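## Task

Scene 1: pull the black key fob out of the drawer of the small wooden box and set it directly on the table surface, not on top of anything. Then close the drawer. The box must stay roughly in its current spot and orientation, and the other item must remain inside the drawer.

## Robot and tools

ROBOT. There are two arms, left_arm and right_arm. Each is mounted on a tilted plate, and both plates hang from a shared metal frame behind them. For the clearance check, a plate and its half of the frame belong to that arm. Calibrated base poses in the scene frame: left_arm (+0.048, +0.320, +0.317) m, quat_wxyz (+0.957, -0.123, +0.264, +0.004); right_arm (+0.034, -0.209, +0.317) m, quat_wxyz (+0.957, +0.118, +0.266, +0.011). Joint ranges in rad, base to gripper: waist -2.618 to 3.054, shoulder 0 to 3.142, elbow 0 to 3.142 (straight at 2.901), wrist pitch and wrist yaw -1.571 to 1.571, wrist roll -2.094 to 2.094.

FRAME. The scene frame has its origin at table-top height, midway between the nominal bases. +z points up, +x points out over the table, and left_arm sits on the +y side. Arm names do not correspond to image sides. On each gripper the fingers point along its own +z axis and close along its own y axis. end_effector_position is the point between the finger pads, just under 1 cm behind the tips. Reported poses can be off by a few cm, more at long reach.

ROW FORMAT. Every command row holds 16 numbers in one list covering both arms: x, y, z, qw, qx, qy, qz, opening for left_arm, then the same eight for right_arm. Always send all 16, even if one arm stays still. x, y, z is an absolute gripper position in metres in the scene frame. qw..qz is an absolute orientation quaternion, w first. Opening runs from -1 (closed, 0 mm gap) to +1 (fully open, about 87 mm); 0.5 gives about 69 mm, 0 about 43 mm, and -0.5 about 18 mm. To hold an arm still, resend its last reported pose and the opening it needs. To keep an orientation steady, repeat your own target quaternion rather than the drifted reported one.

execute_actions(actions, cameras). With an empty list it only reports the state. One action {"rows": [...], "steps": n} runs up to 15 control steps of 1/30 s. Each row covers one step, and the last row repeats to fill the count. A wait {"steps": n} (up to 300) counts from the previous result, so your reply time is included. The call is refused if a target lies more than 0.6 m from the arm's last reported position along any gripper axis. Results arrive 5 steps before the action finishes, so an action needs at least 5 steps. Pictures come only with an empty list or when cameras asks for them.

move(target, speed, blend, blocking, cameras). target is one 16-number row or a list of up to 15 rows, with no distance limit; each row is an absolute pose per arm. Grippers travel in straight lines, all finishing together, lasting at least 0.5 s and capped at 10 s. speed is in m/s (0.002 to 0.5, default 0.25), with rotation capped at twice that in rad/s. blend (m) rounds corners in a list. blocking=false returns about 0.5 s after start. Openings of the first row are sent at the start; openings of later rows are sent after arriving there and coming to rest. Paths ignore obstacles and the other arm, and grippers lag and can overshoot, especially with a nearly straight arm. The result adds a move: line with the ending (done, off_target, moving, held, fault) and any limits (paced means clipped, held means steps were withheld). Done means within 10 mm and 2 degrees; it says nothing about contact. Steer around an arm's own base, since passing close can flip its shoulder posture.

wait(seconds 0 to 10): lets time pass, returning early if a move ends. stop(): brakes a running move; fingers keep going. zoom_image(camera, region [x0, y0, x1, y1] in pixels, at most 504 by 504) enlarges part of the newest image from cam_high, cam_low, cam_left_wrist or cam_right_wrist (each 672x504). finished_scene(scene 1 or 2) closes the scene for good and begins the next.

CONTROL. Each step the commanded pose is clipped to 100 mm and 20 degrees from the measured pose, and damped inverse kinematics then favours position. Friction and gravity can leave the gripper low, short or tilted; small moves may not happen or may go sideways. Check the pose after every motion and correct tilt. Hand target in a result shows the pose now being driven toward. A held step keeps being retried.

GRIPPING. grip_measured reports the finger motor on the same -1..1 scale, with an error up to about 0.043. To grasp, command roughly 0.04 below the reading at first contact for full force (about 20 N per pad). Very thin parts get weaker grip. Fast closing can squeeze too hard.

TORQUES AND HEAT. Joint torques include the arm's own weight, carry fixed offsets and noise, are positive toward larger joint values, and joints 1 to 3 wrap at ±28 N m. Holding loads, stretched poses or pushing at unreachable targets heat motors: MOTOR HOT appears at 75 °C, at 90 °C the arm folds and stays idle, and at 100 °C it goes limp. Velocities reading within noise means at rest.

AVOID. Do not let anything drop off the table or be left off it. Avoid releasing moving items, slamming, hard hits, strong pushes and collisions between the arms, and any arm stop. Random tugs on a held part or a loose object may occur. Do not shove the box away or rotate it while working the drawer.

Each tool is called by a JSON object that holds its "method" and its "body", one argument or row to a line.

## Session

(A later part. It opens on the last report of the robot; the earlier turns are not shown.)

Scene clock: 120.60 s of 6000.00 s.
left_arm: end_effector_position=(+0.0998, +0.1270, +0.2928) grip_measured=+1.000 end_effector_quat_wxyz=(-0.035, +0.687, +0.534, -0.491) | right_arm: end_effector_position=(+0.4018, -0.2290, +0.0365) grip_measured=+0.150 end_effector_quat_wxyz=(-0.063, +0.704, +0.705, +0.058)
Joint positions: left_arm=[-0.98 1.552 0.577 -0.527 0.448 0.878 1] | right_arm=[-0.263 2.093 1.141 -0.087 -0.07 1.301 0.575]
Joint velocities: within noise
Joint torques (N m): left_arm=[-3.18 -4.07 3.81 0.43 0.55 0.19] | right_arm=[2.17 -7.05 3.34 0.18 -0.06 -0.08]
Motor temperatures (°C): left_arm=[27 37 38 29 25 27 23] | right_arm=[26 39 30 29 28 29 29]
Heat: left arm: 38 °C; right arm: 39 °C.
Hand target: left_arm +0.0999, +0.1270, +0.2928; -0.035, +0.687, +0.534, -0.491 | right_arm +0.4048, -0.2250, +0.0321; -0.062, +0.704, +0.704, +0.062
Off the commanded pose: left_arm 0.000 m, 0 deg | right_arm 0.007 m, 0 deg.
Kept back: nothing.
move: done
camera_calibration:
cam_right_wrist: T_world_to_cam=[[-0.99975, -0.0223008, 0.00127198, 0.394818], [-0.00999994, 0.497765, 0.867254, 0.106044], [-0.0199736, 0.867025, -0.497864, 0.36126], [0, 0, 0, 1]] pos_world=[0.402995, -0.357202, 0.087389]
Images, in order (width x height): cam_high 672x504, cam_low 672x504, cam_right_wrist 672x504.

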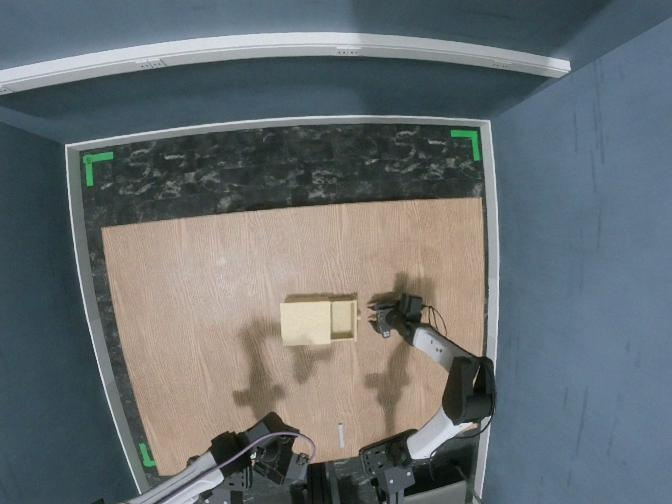

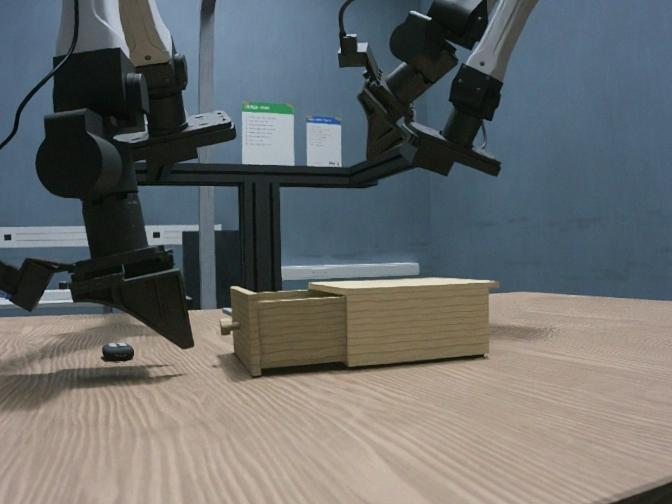

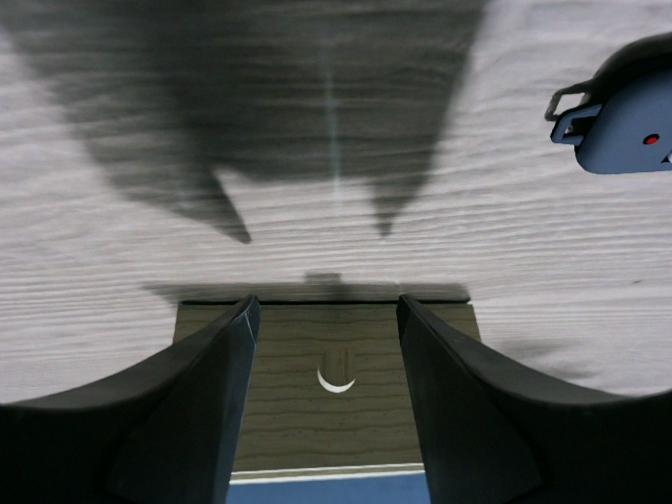

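{"method": "move", "body": {
  "target": [
    [0.0998,0.1270,0.2928,-0.035,0.687,0.534,-0.491,1,0.405,-0.155,0.032,-0.0616,0.7044,0.7044,0.0616,0.15]
  ],
  "speed": 0.04,
  "cameras": ["cam_high","cam_low","cam_right_wrist"]
}}

{"method": "zoom_image", "body": {
  "camera": "cam_high",
  "region": [260, 260, 430, 380]
}}

Scene clock: 122.83 s of 6000.00 s.
left_arm: end_effector_position=(+0.0998, +0.1270, +0.2928) grip_measured=+1.000 end_effector_quat_wxyz=(-0.035, +0.687, +0.534, -0.491) | right_arm: end_effector_position=(+0.4121, -0.1775, +0.0347) grip_measured=+0.150 end_effector_quat_wxyz=(-0.040, +0.713, +0.698, +0.046)
Joint positions: left_arm=[-0.98 1.552 0.577 -0.527 0.448 0.878 1] | right_arm=[-0.106 2.109 1.117 -0.019 0.057 1.457 0.575]
Joint velocities: within noise
Joint torques (N m): left_arm=[-3.19 -4.05 3.79 0.43 0.54 0.2] | right_arm=[5.26 -6.45 1.37 0.23 -0.4 -0.12]
Motor temperatures (°C): left_arm=[27 37 38 29 25 27 23] | right_arm=[26 39 30 29 28 29 28]
Heat: left arm: 38 °C; right arm: 39 °C.
Hand target: left_arm +0.0999, +0.1270, +0.2928; -0.035, +0.687, +0.534, -0.491 | right_arm +0.4046, -0.1556, +0.0328; -0.062, +0.704, +0.704, +0.061
Off the commanded pose: left_arm 0.000 m, 0 deg | right_arm 0.024 m, 3 deg.
Kept back: nothing.
move: off_target (right_arm)
camera_calibration:
cam_right_wrist: T_world_to_cam=[[-0.999926, 0.00094596, -0.0121391, 0.41085], [-0.0097004, 0.540676, 0.841175, 0.0904532], [0.00735906, 0.84123, -0.540627, 0.301558], [0, 0, 0, 1]] pos_world=[0.409478, -0.302975, 0.0919309]
Images, in order (width x height): cam_high 672x504, cam_low 672x504, cam_right_wrist 672x504.

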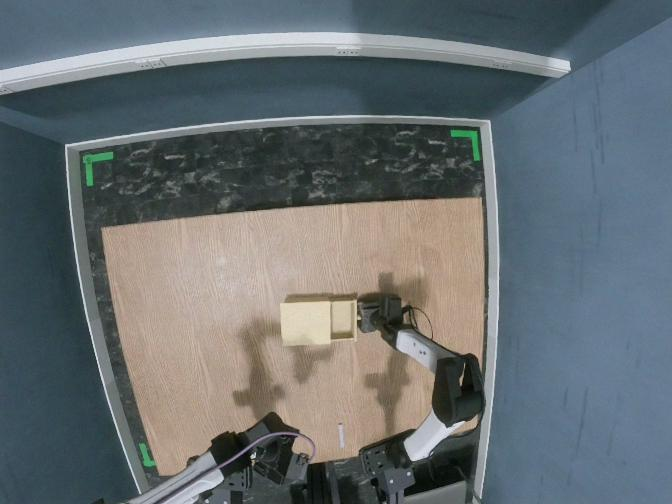

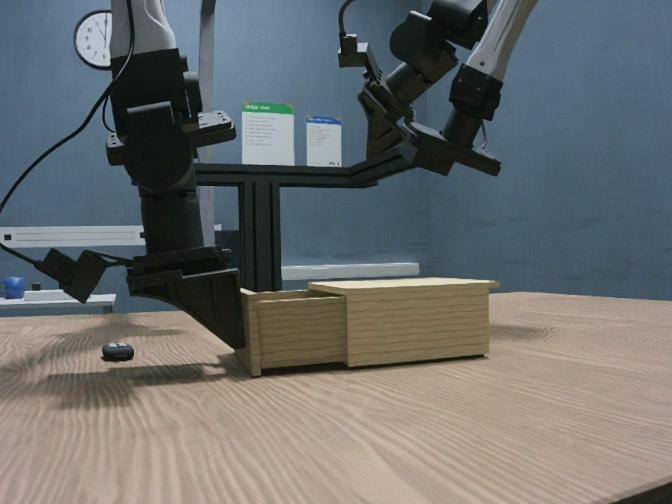

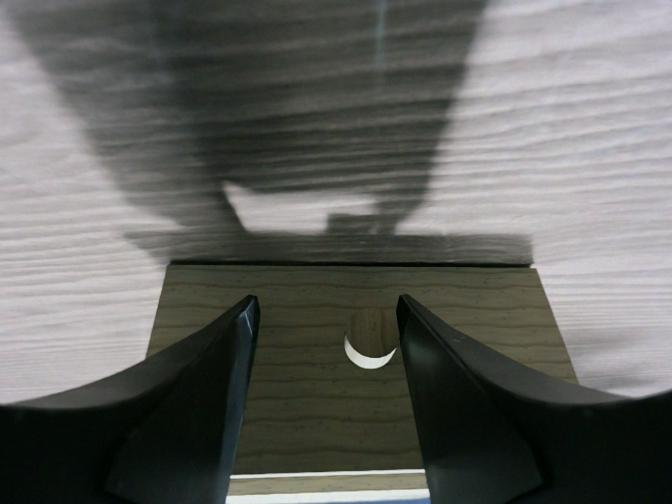

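Scaled by 2.965 from the camera's 672x504 image, which has a finer 960x720 frame.

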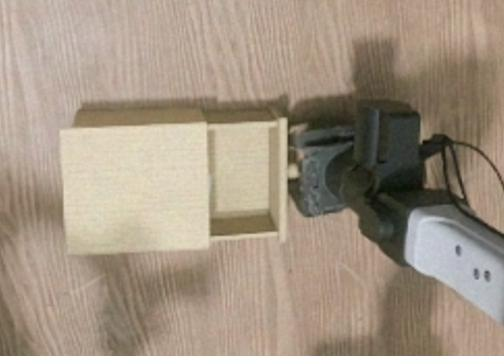

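{"method": "move", "body": {
  "target": [
    [0.0998,0.1270,0.2928,-0.035,0.687,0.534,-0.491,1,0.395,-0.135,0.030,-0.0616,0.7044,0.7044,0.0616,0.15]
  ],
  "speed": 0.04,
  "cameras": ["cam_low","cam_right_wrist"]
}}

{"method": "execute_actions", "body": {
  "actions": [],
  "cameras": ["cam_high"]
}}

{"method": "zoom_image", "body": {
  "camera": "cam_high",
  "region": [260, 260, 430, 380]
}}

Scene clock: 123.97 s of 6000.00 s.
left_arm: end_effector_position=(+0.0998, +0.1270, +0.2928) grip_measured=+1.000 end_effector_quat_wxyz=(-0.035, +0.687, +0.534, -0.491) | right_arm: end_effector_position=(+0.4084, -0.1606, +0.0319) grip_measured=+0.150 end_effector_quat_wxyz=(-0.027, +0.717, +0.695, +0.047)
Joint positions: left_arm=[-0.98 1.552 0.577 -0.527 0.448 0.878 1] | right_arm=[-0.058 2.12 1.079 0.048 0.097 1.505 0.575]
Joint velocities: within noise
Joint torques (N m): left_arm=[-3.19 -4.08 3.82 0.42 0.54 0.19] | right_arm=[5.38 -6.26 0.9 0.14 -0.51 -0.11]
Motor temperatures (°C): left_arm=[27 37 38 29 25 27 23] | right_arm=[26 39 30 29 28 29 28]
Heat: left arm: 38 °C; right arm: 39 °C.
Hand target: left_arm +0.0999, +0.1270, +0.2928; -0.035, +0.687, +0.534, -0.491 | right_arm +0.3944, -0.1360, +0.0309; -0.062, +0.705, +0.704, +0.061
Off the commanded pose: left_arm 0.000 m, 0 deg | right_arm 0.029 m, 5 deg.
Kept back: nothing.
move: off_target (right_arm)
camera_calibration:
cam_right_wrist: T_world_to_cam=[[-0.999492, 0.0119492, -0.029545, 0.409289], [-0.0179679, 0.55439, 0.832063, 0.0895036], [0.0263219, 0.832172, -0.553893, 0.277006], [0, 0, 0, 1]] pos_world=[0.403398, -0.285027, 0.0910518]
Images, in order (width x height): cam_low 672x504, cam_right_wrist 672x504.

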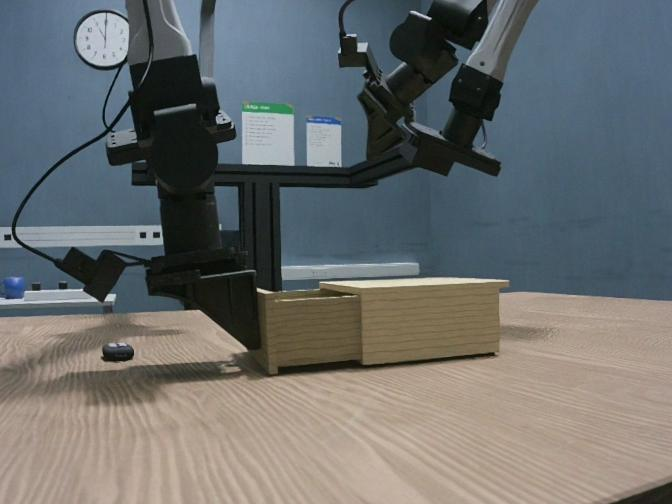

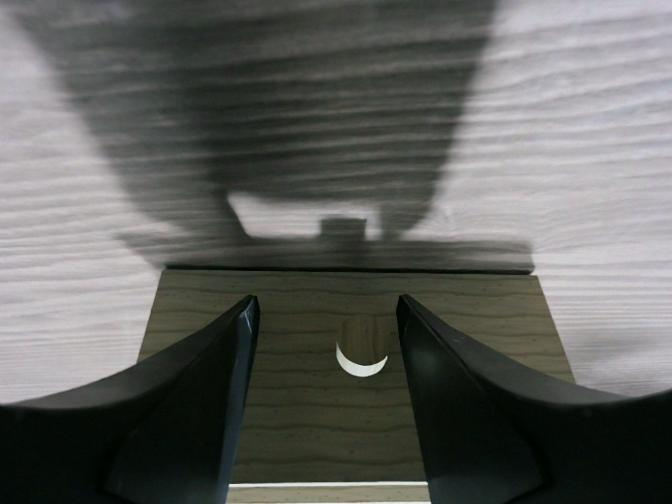

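Scene clock: 123.97 s of 6000.00 s.
left_arm: end_effector_position=(+0.0998, +0.1270, +0.2928) grip_measured=+1.000 end_effector_quat_wxyz=(-0.035, +0.687, +0.534, -0.491) | right_arm: end_effector_position=(+0.4084, -0.1606, +0.0319) grip_measured=+0.150 end_effector_quat_wxyz=(-0.027, +0.717, +0.695, +0.047)
Joint positions: left_arm=[-0.98 1.552 0.577 -0.527 0.448 0.878 1] | right_arm=[-0.058 2.12 1.079 0.048 0.097 1.505 0.575]
Joint velocities: within noise
Joint torques (N m): left_arm=[-3.19 -4.08 3.82 0.42 0.54 0.19] | right_arm=[5.38 -6.26 0.9 0.14 -0.51 -0.11]
Motor temperatures (°C): left_arm=[27 37 38 29 25 27 23] | right_arm=[26 39 30 29 28 29 28]
Heat: left arm: 38 °C; right arm: 39 °C.
Hand target: left_arm +0.0999, +0.1270, +0.2928; -0.035, +0.687, +0.534, -0.491 | right_arm +0.3944, -0.1360, +0.0309; -0.062, +0.705, +0.704, +0.061
Off the commanded pose: left_arm 0.000 m, 0 deg | right_arm 0.029 m, 5 deg.
Kept back: nothing.
Images, in order (width x height): cam_high 672x504.

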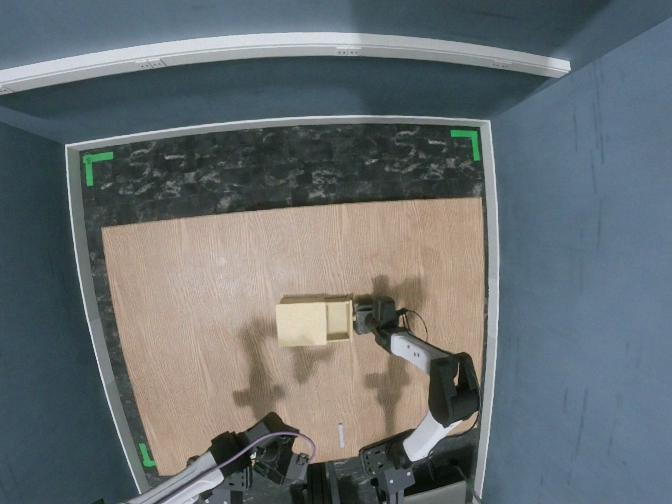

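Scaled by 2.965 from the camera's 672x504 image, which has a finer 960x720 frame.

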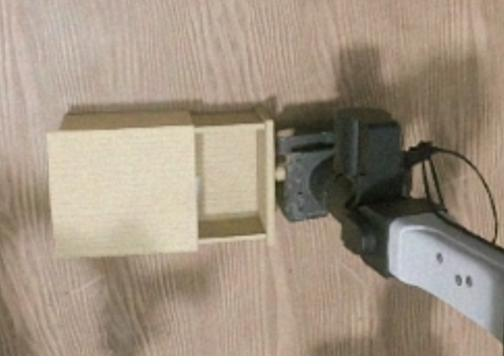

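{"method": "move", "body": {
  "target": [
    [0.0998,0.1270,0.2928,-0.035,0.687,0.534,-0.491,1,0.405,-0.180,0.032,-0.0616,0.7044,0.7044,0.0616,0.15],
    [0.25,0.16,0.25,0,0,1,0,0.5,0.405,-0.180,0.032,-0.0616,0.7044,0.7044,0.0616,0.15]
  ],
  "speed": [0.06,0.2],
  "cameras": ["cam_high","cam_low"]
}}

Scene clock: 131.87 s of 6000.00 s.
left_arm: end_effector_position=(+0.2452, +0.1571, +0.2520) grip_measured=+0.500 end_effector_quat_wxyz=(-0.002, +0.006, +1.000, -0.012) | right_arm: end_effector_position=(+0.4043, -0.1782, +0.0324) grip_measured=+0.150 end_effector_quat_wxyz=(-0.058, +0.706, +0.703, +0.061)
Joint positions: left_arm=[-0.892 1.588 0.809 -0.611 -0.55 -0.815 0.75] | right_arm=[-0.133 2.12 1.109 -0.012 -0.004 1.417 0.575]
Joint velocities: within noise
Joint torques (N m): left_arm=[-2.66 -4.29 5.75 0.41 -0.2 0.07] | right_arm=[1.48 -8.08 2.96 -0.05 -0.13 -0.22]
Motor temperatures (°C): left_arm=[27 37 38 29 25 27 23] | right_arm=[26 39 30 29 28 29 28]
Heat: left arm: 38 °C; right arm: 39 °C.
Hand target: left_arm +0.2500, +0.1600, +0.2501; +0.000, +0.000, +1.000, +0.000 | right_arm +0.4049, -0.1799, +0.0320; -0.062, +0.704, +0.704, +0.062
Off the commanded pose: left_arm 0.006 m, 2 deg | right_arm 0.002 m, 0 deg.
Kept back: nothing.
move: done
Images, in order (width x height): cam_high 672x504, cam_low 672x504.

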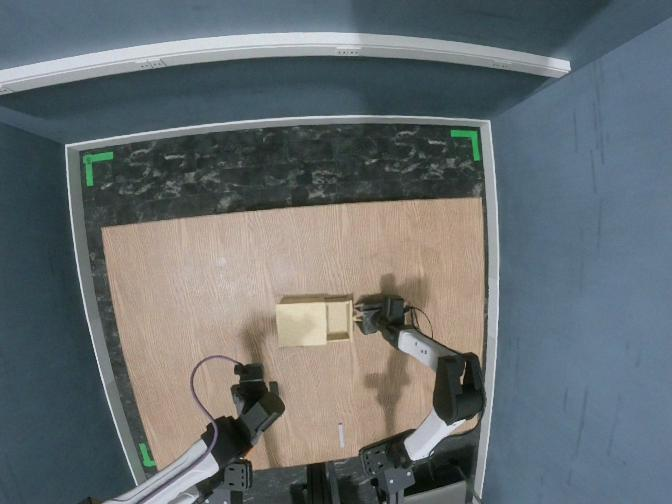

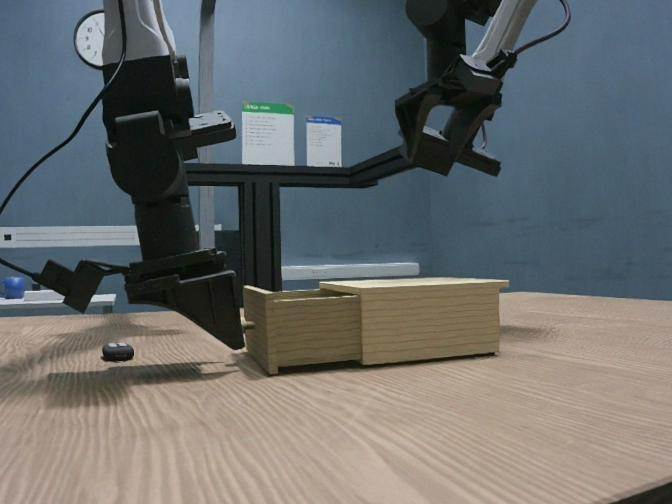

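{"method": "move", "body": {
  "target": [
    [0.38,0.21,0.19,0.0616,0.7044,-0.7044,0.0616,0.5,0.405,-0.180,0.032,-0.0616,0.7044,0.7044,0.0616,0.15],
    [0.40,0.185,0.09,0.0616,0.7044,-0.7044,0.0616,0.5,0.405,-0.180,0.032,-0.0616,0.7044,0.7044,0.0616,0.15]
  ],
  "speed": 0.2,
  "cameras": ["cam_high","cam_low","cam_left_wrist"]
}}

Scene clock: 137.37 s of 6000.00 s.
left_arm: end_effector_position=(+0.3977, +0.1849, +0.0938) grip_measured=+0.500 end_effector_quat_wxyz=(+0.059, +0.704, -0.706, +0.057) | right_arm: end_effector_position=(+0.4043, -0.1781, +0.0325) grip_measured=+0.150 end_effector_quat_wxyz=(-0.059, +0.706, +0.703, +0.061)
Joint positions: left_arm=[-0.224 1.985 0.971 -0.05 -0.183 -1.692 0.75] | right_arm=[-0.133 2.12 1.109 -0.012 -0.004 1.417 0.575]
Joint velocities: within noise
Joint torques (N m): left_arm=[-2.45 -7.49 3.1 0.66 0.16 0.23] | right_arm=[1.52 -7.92 3.07 -0.01 -0.15 -0.24]
Motor temperatures (°C): left_arm=[27 38 38 29 25 27 23] | right_arm=[26 39 30 29 28 29 28]
Heat: left arm: 38 °C; right arm: 39 °C.
Hand target: left_arm +0.3999, +0.1850, +0.0901; +0.062, +0.704, -0.704, +0.062 | right_arm +0.4049, -0.1799, +0.0320; -0.062, +0.704, +0.704, +0.062
Off the commanded pose: left_arm 0.004 m, 1 deg | right_arm 0.002 m, 0 deg.
Kept back: nothing.
move: done
camera_calibration:
cam_left_wrist: T_world_to_cam=[[0.999875, -0.00744793, -0.0139669, -0.396921], [0.00790302, -0.529625, 0.848195, 0.0399326], [-0.0137145, -0.8482, -0.529499, 0.352863], [0, 0, 0, 1]] pos_world=[0.401395, 0.317491, 0.147426]
Images, in order (width x height): cam_high 672x504, cam_low 672x504, cam_left_wrist 672x504.

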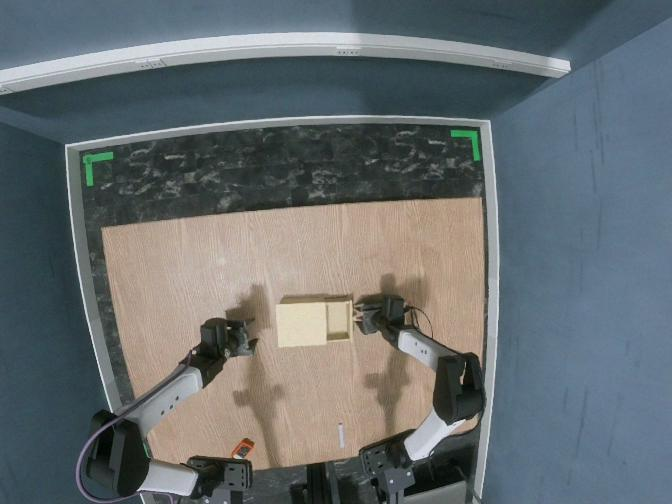

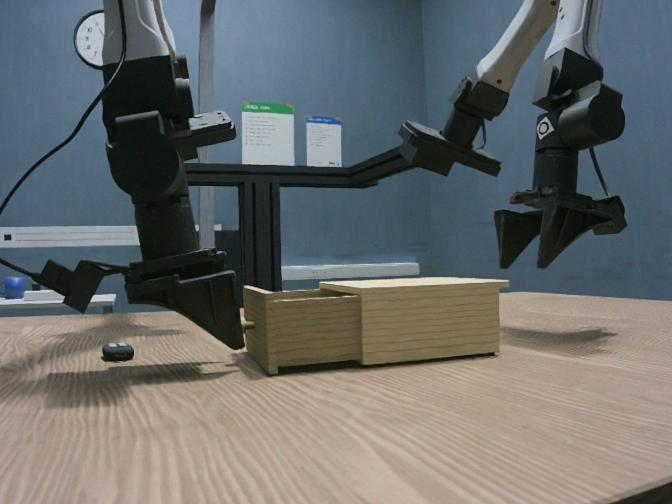

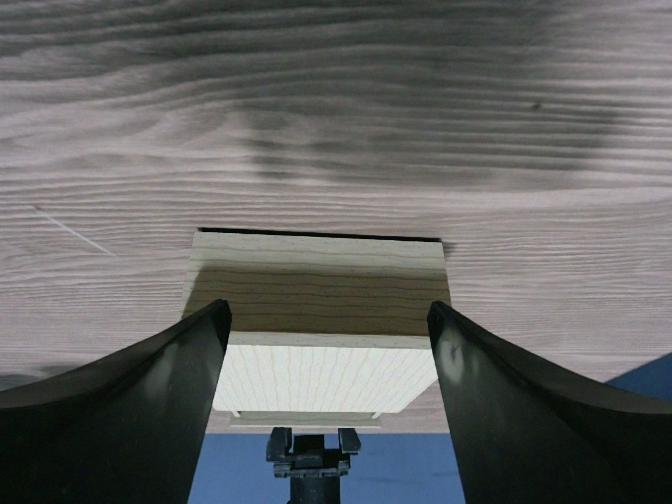

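{"method": "move", "body": {
  "target": [
    [0.392,0.175,0.07,0.1470,0.6916,-0.6916,0.1470,0.5,0.405,-0.180,0.032,-0.0616,0.7044,0.7044,0.0616,0.15],
    [0.392,0.150,0.032,0.1470,0.6916,-0.6916,0.1470,0.5,0.405,-0.180,0.032,-0.0616,0.7044,0.7044,0.0616,0.15]
  ],
  "speed": 0.12,
  "cameras": ["cam_high","cam_low","cam_left_wrist"]
}}

{"method": "zoom_image", "body": {
  "camera": "cam_low",
  "region": [340, 200, 640, 400]
}}

Scene clock: 140.20 s of 6000.00 s.
left_arm: end_effector_position=(+0.3922, +0.1544, +0.0339) grip_measured=+0.500 end_effector_quat_wxyz=(-0.143, -0.691, +0.694, -0.142) | right_arm: end_effector_position=(+0.4043, -0.1781, +0.0325) grip_measured=+0.150 end_effector_quat_wxyz=(-0.059, +0.706, +0.703, +0.061)
Joint positions: left_arm=[-0.133 2.272 1.076 0.156 0.104 -1.61 0.75] | right_arm=[-0.133 2.12 1.109 -0.012 -0.004 1.417 0.575]
Joint velocities: within noise
Joint torques (N m): left_arm=[-3.89 -7.88 1.69 0.66 0.26 0.07] | right_arm=[1.46 -8.01 3.12 -0.04 -0.11 -0.25]
Motor temperatures (°C): left_arm=[27 39 38 29 25 27 23] | right_arm=[26 39 30 29 28 29 28]
Heat: left arm: 39 °C; right arm: 39 °C.
Hand target: left_arm +0.3919, +0.1500, +0.0321; +0.147, +0.692, -0.692, +0.147 | right_arm +0.4049, -0.1799, +0.0320; -0.062, +0.704, +0.704, +0.062
Off the commanded pose: left_arm 0.005 m, 1 deg | right_arm 0.002 m, 0 deg.
Kept back: nothing.
move: done
camera_calibration:
cam_left_wrist: T_world_to_cam=[[0.99988, -0.0113838, -0.0105446, -0.391967], [0.00649501, -0.310115, 0.950677, 0.0377659], [-0.0140924, -0.950631, -0.310003, 0.303686], [0, 0, 0, 1]] pos_world=[0.395954, 0.295943, 0.0541072]
Images, in order (width x height): cam_high 672x504, cam_low 672x504, cam_left_wrist 672x504.

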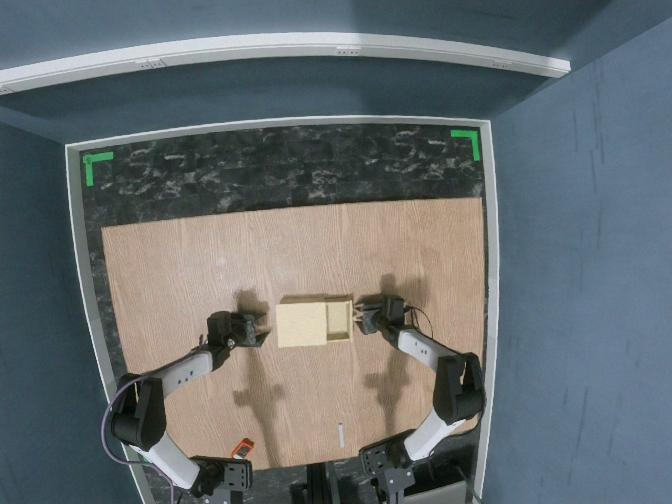

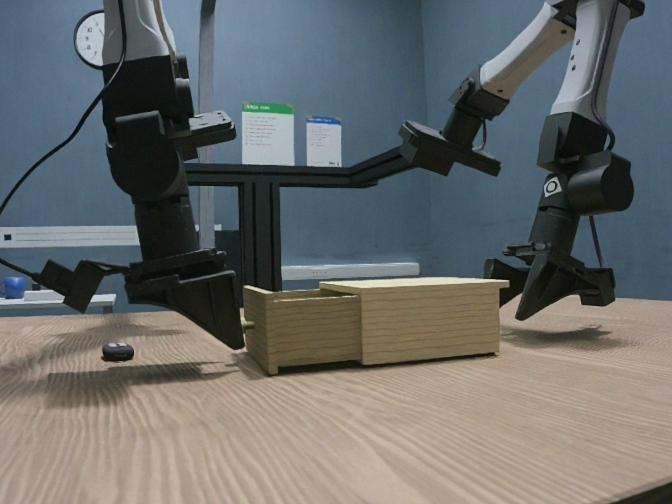

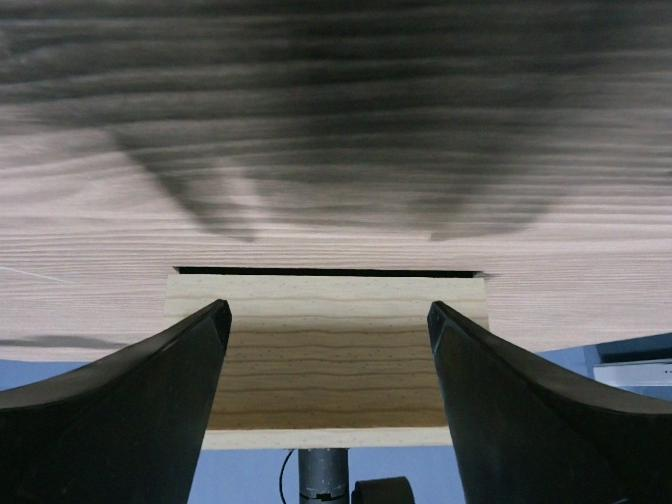

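Scaled by 1.680 from the camera's 672x504 image, which has a finer 960x720 frame.

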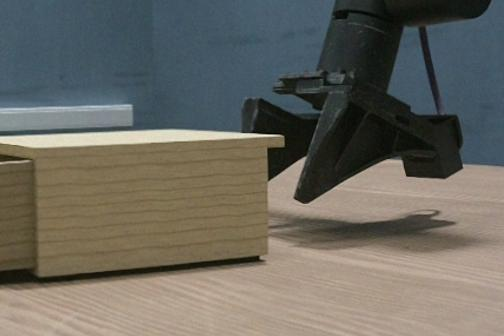

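{"method": "move", "body": {
  "target": [
    [0.392,0.116,0.032,0.1470,0.6916,-0.6916,0.1470,0.5,0.405,-0.180,0.032,-0.0616,0.7044,0.7044,0.0616,0.15]
  ],
  "speed": 0.04,
  "cameras": ["cam_high","cam_low","cam_left_wrist"]
}}

{"method": "zoom_image", "body": {
  "camera": "cam_low",
  "region": [340, 200, 640, 400]
}}

Scene clock: 141.63 s of 6000.00 s.
left_arm: end_effector_position=(+0.3931, +0.1167, +0.0383) grip_measured=+0.500 end_effector_quat_wxyz=(-0.153, -0.688, +0.692, -0.153) | right_arm: end_effector_position=(+0.4043, -0.1781, +0.0325) grip_measured=+0.150 end_effector_quat_wxyz=(-0.059, +0.706, +0.703, +0.061)
Joint positions: left_arm=[-0.217 2.31 1.112 0.169 0.091 -1.681 0.75] | right_arm=[-0.133 2.12 1.109 -0.012 -0.004 1.417 0.575]
Joint velocities: within noise
Joint torques (N m): left_arm=[-4.48 -7.69 1.92 0.72 -0.01 0.05] | right_arm=[1.33 -7.99 3.04 -0.04 -0.11 -0.26]
Motor temperatures (°C): left_arm=[27 39 38 29 25 27 23] | right_arm=[26 39 30 29 28 29 28]
Heat: left arm: 39 °C; right arm: 39 °C.
Hand target: left_arm +0.3918, +0.1161, +0.0321; +0.147, +0.692, -0.692, +0.147 | right_arm +0.4049, -0.1799, +0.0320; -0.062, +0.704, +0.704, +0.062
Off the commanded pose: left_arm 0.006 m, 1 deg | right_arm 0.002 m, 0 deg.
Kept back: nothing.
move: done
camera_calibration:
cam_left_wrist: T_world_to_cam=[[0.999878, -0.0129445, -0.00874719, -0.393141], [0.00475487, -0.28119, 0.95964, 0.0188661], [-0.0148817, -0.959565, -0.281094, 0.269479], [0, 0, 0, 1]] pos_world=[0.397014, 0.258799, 0.0542054]
Images, in order (width x height): cam_high 672x504, cam_low 672x504, cam_left_wrist 672x504.

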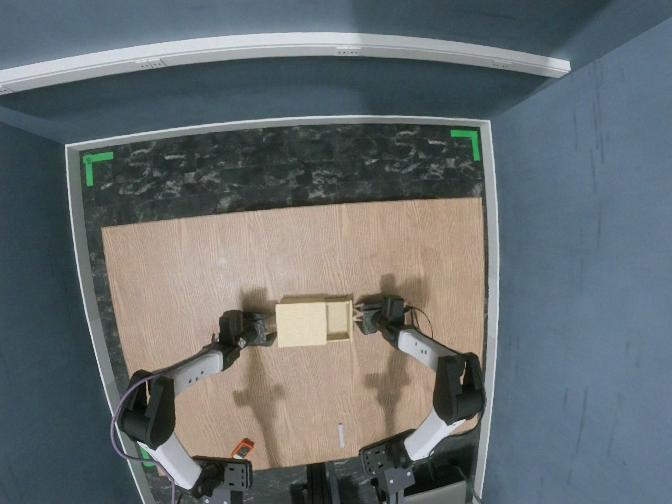

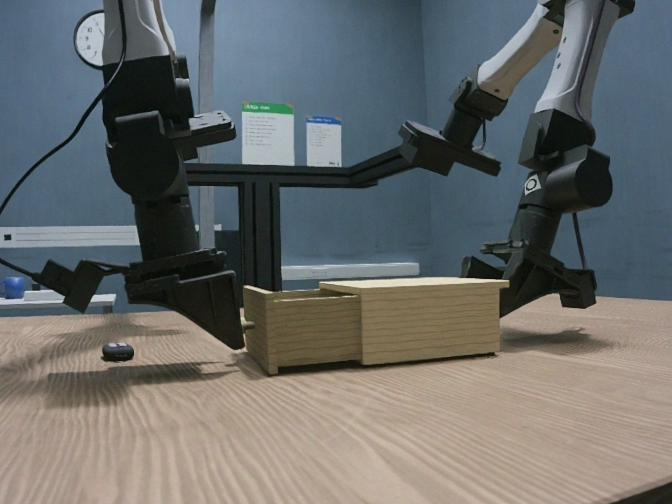

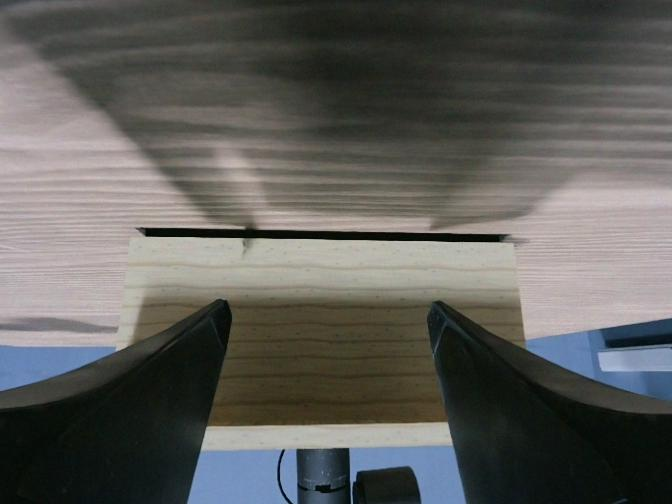

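Scaled by 1.680 from the camera's 672x504 image, which has a finer 960x720 frame.

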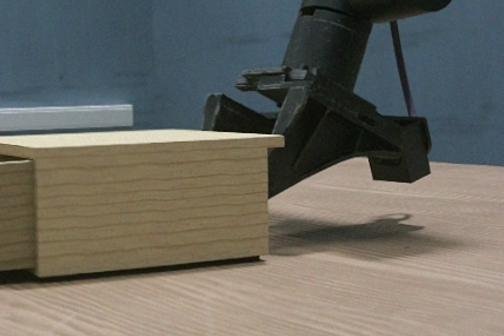

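{"method": "move", "body": {
  "target": [
    [0.390,0.102,0.030,0.1470,0.6916,-0.6916,0.1470,0.5,0.400,-0.150,0.032,-0.0616,0.7044,0.7044,0.0616,0.15]
  ],
  "speed": 0.04,
  "cameras": ["cam_high"]
}}

{"method": "zoom_image", "body": {
  "camera": "cam_high",
  "region": [230, 260, 430, 380]
}}

Scene clock: 143.13 s of 6000.00 s.
left_arm: end_effector_position=(+0.3921, +0.1096, +0.0331) grip_measured=+0.500 end_effector_quat_wxyz=(-0.145, -0.692, +0.692, -0.145) | right_arm: end_effector_position=(+0.4051, -0.1621, +0.0340) grip_measured=+0.150 end_effector_quat_wxyz=(-0.052, +0.708, +0.702, +0.057)
Joint positions: left_arm=[-0.241 2.333 1.128 0.175 0.056 -1.706 0.75] | right_arm=[-0.084 2.12 1.096 0.005 0.036 1.465 0.575]
Joint velocities: within noise
Joint torques (N m): left_arm=[-5.48 -7.49 2.1 0.77 0.13 0.02] | right_arm=[4.44 -7.08 1.2 0.24 -0.16 -0.04]
Motor temperatures (°C): left_arm=[27 40 38 29 25 27 23] | right_arm=[26 39 30 29 28 29 28]
Heat: left arm: 40 °C; right arm: 39 °C.
Hand target: left_arm +0.3898, +0.1021, +0.0303; +0.147, +0.692, -0.692, +0.147 | right_arm +0.3999, -0.1502, +0.0322; -0.062, +0.704, +0.704, +0.061
Off the commanded pose: left_arm 0.008 m, 0 deg | right_arm 0.013 m, 1 deg.
Kept back: nothing.
move: off_target (right_arm)
Images, in order (width x height): cam_high 672x504.

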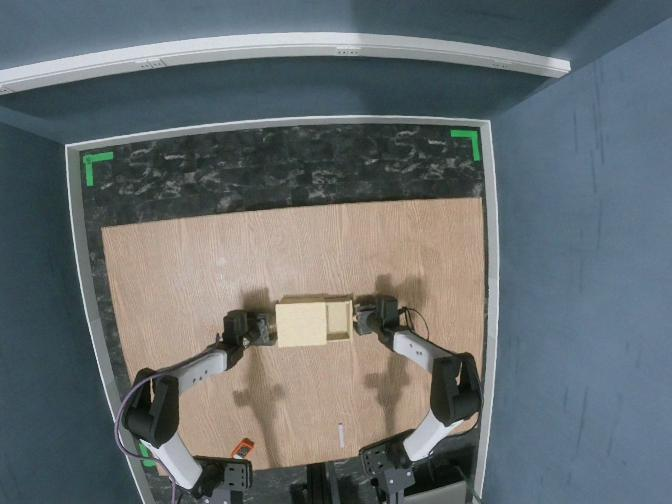

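Scaled by 2.520 from the camera's 672x504 image, which has a finer 960x720 frame.

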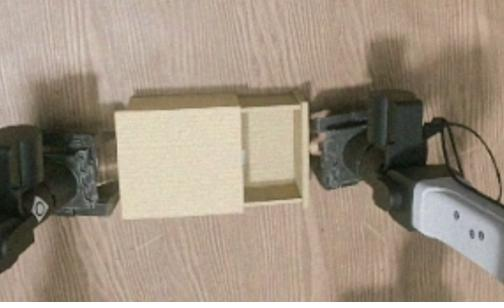

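{"method": "move", "body": {
  "target": [
    [0.390,0.092,0.030,0.1470,0.6916,-0.6916,0.1470,0.5,0.397,-0.130,0.030,-0.0616,0.7044,0.7044,0.0616,0.15]
  ],
  "speed": 0.03,
  "cameras": ["cam_high"]
}}

{"method": "zoom_image", "body": {
  "camera": "cam_high",
  "region": [230, 260, 430, 380]
}}

Scene clock: 144.27 s of 6000.00 s.
left_arm: end_effector_position=(+0.3935, +0.1088, +0.0288) grip_measured=+0.500 end_effector_quat_wxyz=(-0.132, -0.695, +0.694, -0.135) | right_arm: end_effector_position=(+0.4055, -0.1601, +0.0320) grip_measured=+0.150 end_effector_quat_wxyz=(-0.031, +0.717, +0.695, +0.037)
Joint positions: left_arm=[-0.254 2.344 1.139 0.176 0.015 -1.719 0.75] | right_arm=[-0.053 2.12 1.085 0.024 0.11 1.513 0.575]
Joint velocities: within noise
Joint torques (N m): left_arm=[-6.48 -7.32 2.3 0.76 0.43 -0.04] | right_arm=[6.19 -5.86 1.35 0.29 -0.61 -0.11]
Motor temperatures (°C): left_arm=[27 40 38 29 25 27 23] | right_arm=[26 39 30 29 28 29 28]
Heat: left arm: 40 °C; right arm: 39 °C.
Hand target: left_arm +0.3897, +0.0924, +0.0305; +0.147, +0.692, -0.692, +0.147 | right_arm +0.3961, -0.1313, +0.0313; -0.062, +0.704, +0.704, +0.061
Off the commanded pose: left_arm 0.017 m, 2 deg | right_arm 0.031 m, 5 deg.
Kept back: nothing.
move: off_target (left_arm, right_arm)
Images, in order (width x height): cam_high 672x504.

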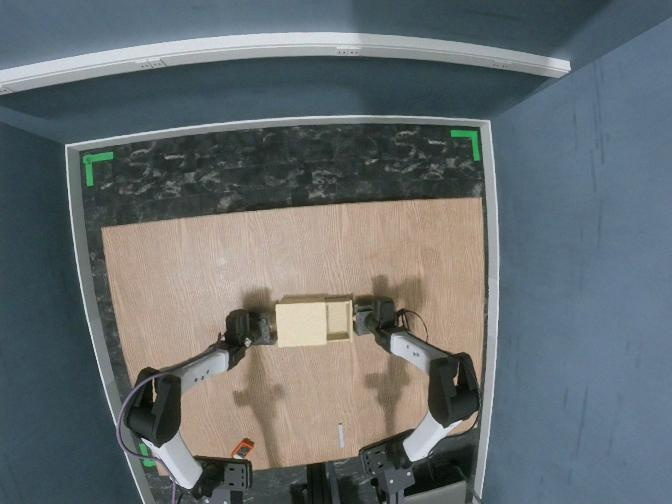

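Scaled by 2.520 from the camera's 672x504 image, which has a finer 960x720 frame.

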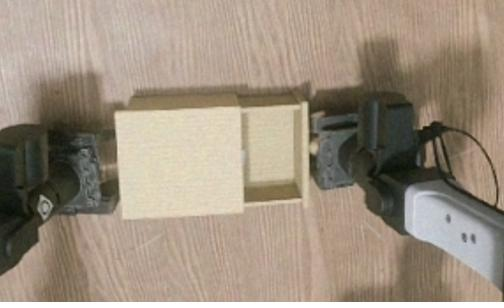

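{"method": "move", "body": {
  "target": [
    [0.388,0.080,0.030,0.1470,0.6916,-0.6916,0.1470,0.5,0.395,-0.112,0.030,-0.0616,0.7044,0.7044,0.0616,0.15]
  ],
  "speed": 0.03,
  "cameras": ["cam_high"]
}}

{"method": "zoom_image", "body": {
  "camera": "cam_high",
  "region": [230, 260, 430, 380]
}}

Scene clock: 145.57 s of 6000.00 s.
left_arm: end_effector_position=(+0.3939, +0.1083, +0.0245) grip_measured=+0.500 end_effector_quat_wxyz=(-0.115, -0.699, +0.695, -0.122) | right_arm: end_effector_position=(+0.4055, -0.1579, +0.0285) grip_measured=+0.150 end_effector_quat_wxyz=(-0.011, +0.727, +0.687, +0.019)
Joint positions: left_arm=[-0.27 2.354 1.148 0.176 -0.036 -1.736 0.75] | right_arm=[-0.023 2.13 1.079 0.043 0.179 1.561 0.575]
Joint velocities: within noise
Joint torques (N m): left_arm=[-7.6 -7.06 2.47 0.8 0.74 -0.12] | right_arm=[7.97 -5.76 0.95 0.18 -0.99 -0.28]
Motor temperatures (°C): left_arm=[27 40 38 29 25 27 23] | right_arm=[26 39 30 29 28 29 28]
Heat: left arm: 40 °C; right arm: 39 °C.
Hand target: left_arm +0.3872, +0.0814, +0.0311; +0.147, +0.691, -0.692, +0.146 | right_arm +0.3934, -0.1147, +0.0324; -0.061, +0.705, +0.704, +0.060
Off the commanded pose: left_arm 0.029 m, 5 deg | right_arm 0.047 m, 8 deg.
Kept back: nothing.
move: off_target (left_arm, right_arm)
Images, in order (width x height): cam_high 672x504.

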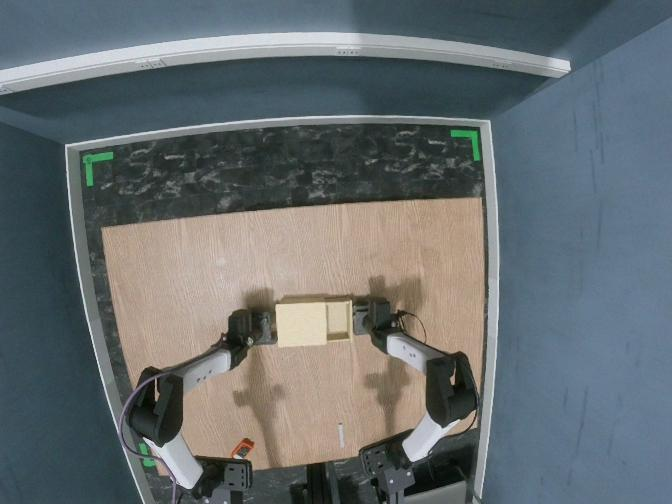

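Scaled by 2.520 from the camera's 672x504 image, which has a finer 960x720 frame.

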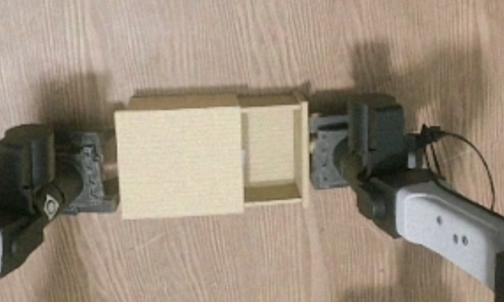

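{"method": "move", "body": {
  "target": [
    [0.390,0.105,0.032,0.1470,0.6916,-0.6916,0.1470,0.5,0.400,-0.17,0.034,-0.0616,0.7044,0.7044,0.0616,0.15],
    [0.390,0.105,0.032,0.1470,0.6916,-0.6916,0.1470,0.5,0.400,-0.21,0.040,-0.0616,0.7044,0.7044,0.0616,-1]
  ],
  "speed": 0.05,
  "cameras": ["cam_high","cam_right_wrist","cam_low"]
}}

{"method": "zoom_image", "body": {
  "camera": "cam_low",
  "region": [180, 230, 520, 400]
}}

{"method": "zoom_image", "body": {
  "camera": "cam_high",
  "region": [250, 270, 400, 370]
}}

Scene clock: 148.83 s of 6000.00 s.
left_arm: end_effector_position=(+0.3886, +0.1086, +0.0257) grip_measured=+0.500 end_effector_quat_wxyz=(-0.133, -0.694, +0.695, -0.132) | right_arm: end_effector_position=(+0.3806, -0.2020, +0.0257) grip_measured=-0.973 end_effector_quat_wxyz=(-0.080, +0.704, +0.704, +0.047)
Joint positions: left_arm=[-0.254 2.354 1.135 0.182 0.012 -1.718 0.75] | right_arm=[-0.21 2.13 1.09 -0.037 -0.043 1.352 0.013]
Joint velocities: within noise
Joint torques (N m): left_arm=[-3.82 -9.89 0.75 0.66 0.56 0.19] | right_arm=[0.87 -12.05 2.7 -0.15 -0.12 -0.24]
Motor temperatures (°C): left_arm=[27 42 37 29 25 27 23] | right_arm=[26 39 30 29 28 28 28]
Heat: left arm: 42 °C; right arm: 39 °C.
Hand target: left_arm +0.3902, +0.1051, +0.0320; +0.147, +0.692, -0.692, +0.147 | right_arm +0.3996, -0.2098, +0.0395; -0.061, +0.704, +0.704, +0.061
Off the commanded pose: left_arm 0.007 m, 2 deg | right_arm 0.025 m, 3 deg.
Kept back: nothing.
move: off_target (right_arm); target 2's new opening was sent with right_arm's hand 0.025 m and 3 deg from that target
camera_calibration:
cam_right_wrist: T_world_to_cam=[[-0.998855, -0.0232998, 0.0417823, 0.372614], [0.0249922, 0.49058, 0.871037, 0.086897], [-0.0407926, 0.871084, -0.489436, 0.340476], [0, 0, 0, 1]] pos_world=[0.383905, -0.330531, 0.0753821]
Images, in order (width x height): cam_high 672x504, cam_low 672x504, cam_right_wrist 672x504.

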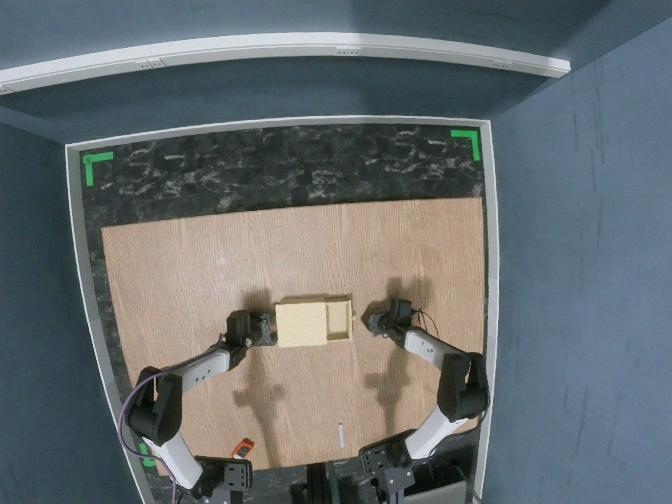

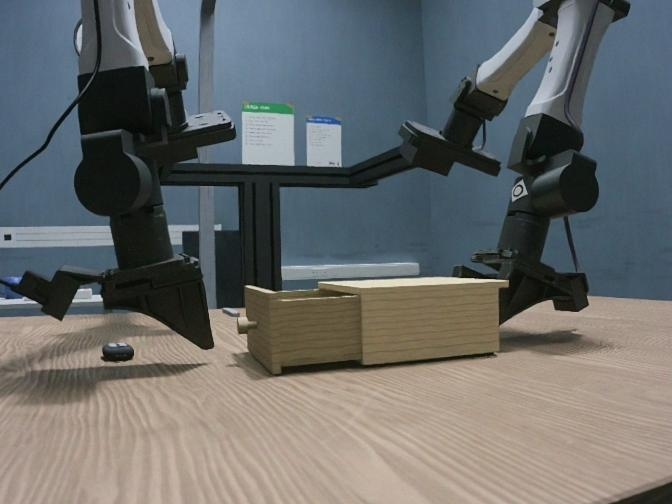

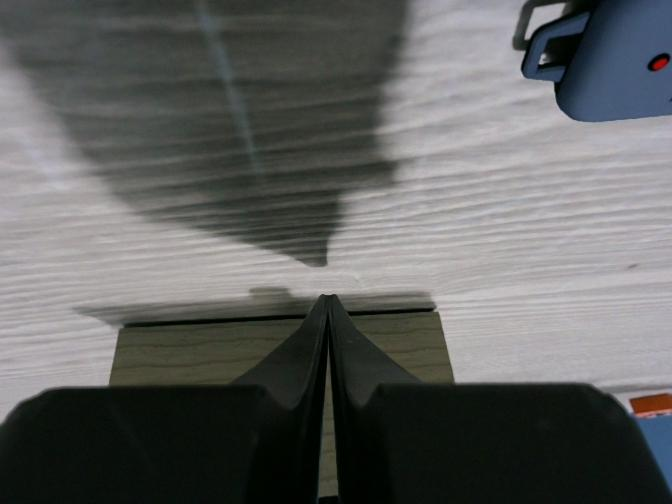

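Scaled by 1.482 from the camera's 672x504 image, which has a finer 960x720 frame.

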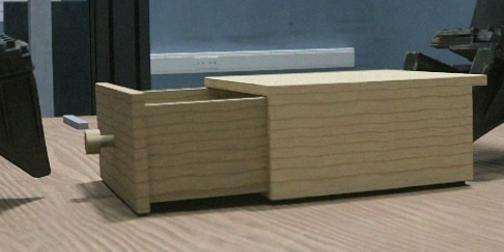

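Scaled by 3.360 from the camera's 672x504 image, which has a finer 960x720 frame.

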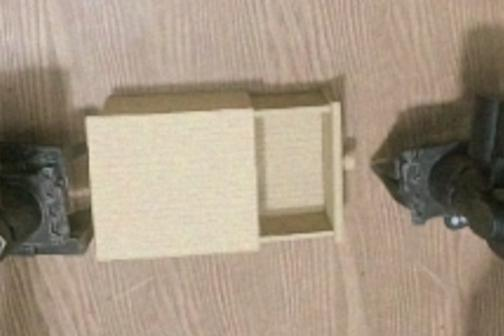

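{"method": "move", "body": {
  "target": [
    [0.390,0.105,0.032,0.1470,0.6916,-0.6916,0.1470,0.5,0.408,-0.215,0.050,-0.0616,0.7044,0.7044,0.0616,-1]
  ],
  "speed": 0.08,
  "cameras": ["cam_right_wrist"]
}}

Scene clock: 150.67 s of 6000.00 s.
left_arm: end_effector_position=(+0.3886, +0.1086, +0.0257) grip_measured=+0.500 end_effector_quat_wxyz=(-0.133, -0.694, +0.695, -0.132) | right_arm: end_effector_position=(+0.3924, -0.2069, +0.0371) grip_measured=-0.973 end_effector_quat_wxyz=(-0.077, +0.704, +0.704, +0.050)
Joint positions: left_arm=[-0.254 2.354 1.135 0.182 0.012 -1.717 0.75] | right_arm=[-0.213 2.094 1.114 -0.088 -0.045 1.347 0.013]
Joint velocities: within noise
Joint torques (N m): left_arm=[-3.85 -9.94 0.76 0.65 0.54 0.2] | right_arm=[0.68 -11.78 2.97 -0.1 -0.1 -0.23]
Motor temperatures (°C): left_arm=[27 43 37 29 25 27 23] | right_arm=[26 39 30 29 28 28 28]
Heat: left arm: 43 °C; right arm: 39 °C.
Hand target: left_arm +0.3902, +0.1051, +0.0320; +0.147, +0.692, -0.692, +0.147 | right_arm +0.4077, -0.2148, +0.0496; -0.062, +0.704, +0.704, +0.061
Off the commanded pose: left_arm 0.007 m, 2 deg | right_arm 0.022 m, 2 deg.
Kept back: nothing.
move: off_target (right_arm)
camera_calibration:
cam_right_wrist: T_world_to_cam=[[-0.999183, -0.0239103, 0.0325879, 0.384181], [0.0166556, 0.491052, 0.870971, 0.0824128], [-0.0368275, 0.870802, -0.490252, 0.349276], [0, 0, 0, 1]] pos_world=[0.395358, -0.335433, 0.0869346]
Images, in order (width x height): cam_right_wrist 672x504.

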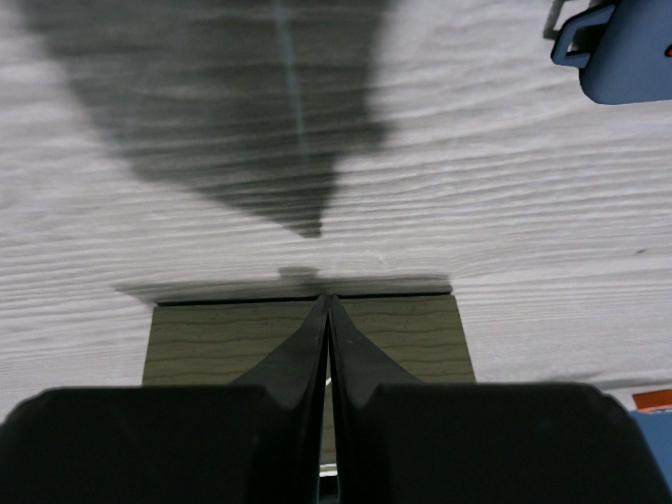

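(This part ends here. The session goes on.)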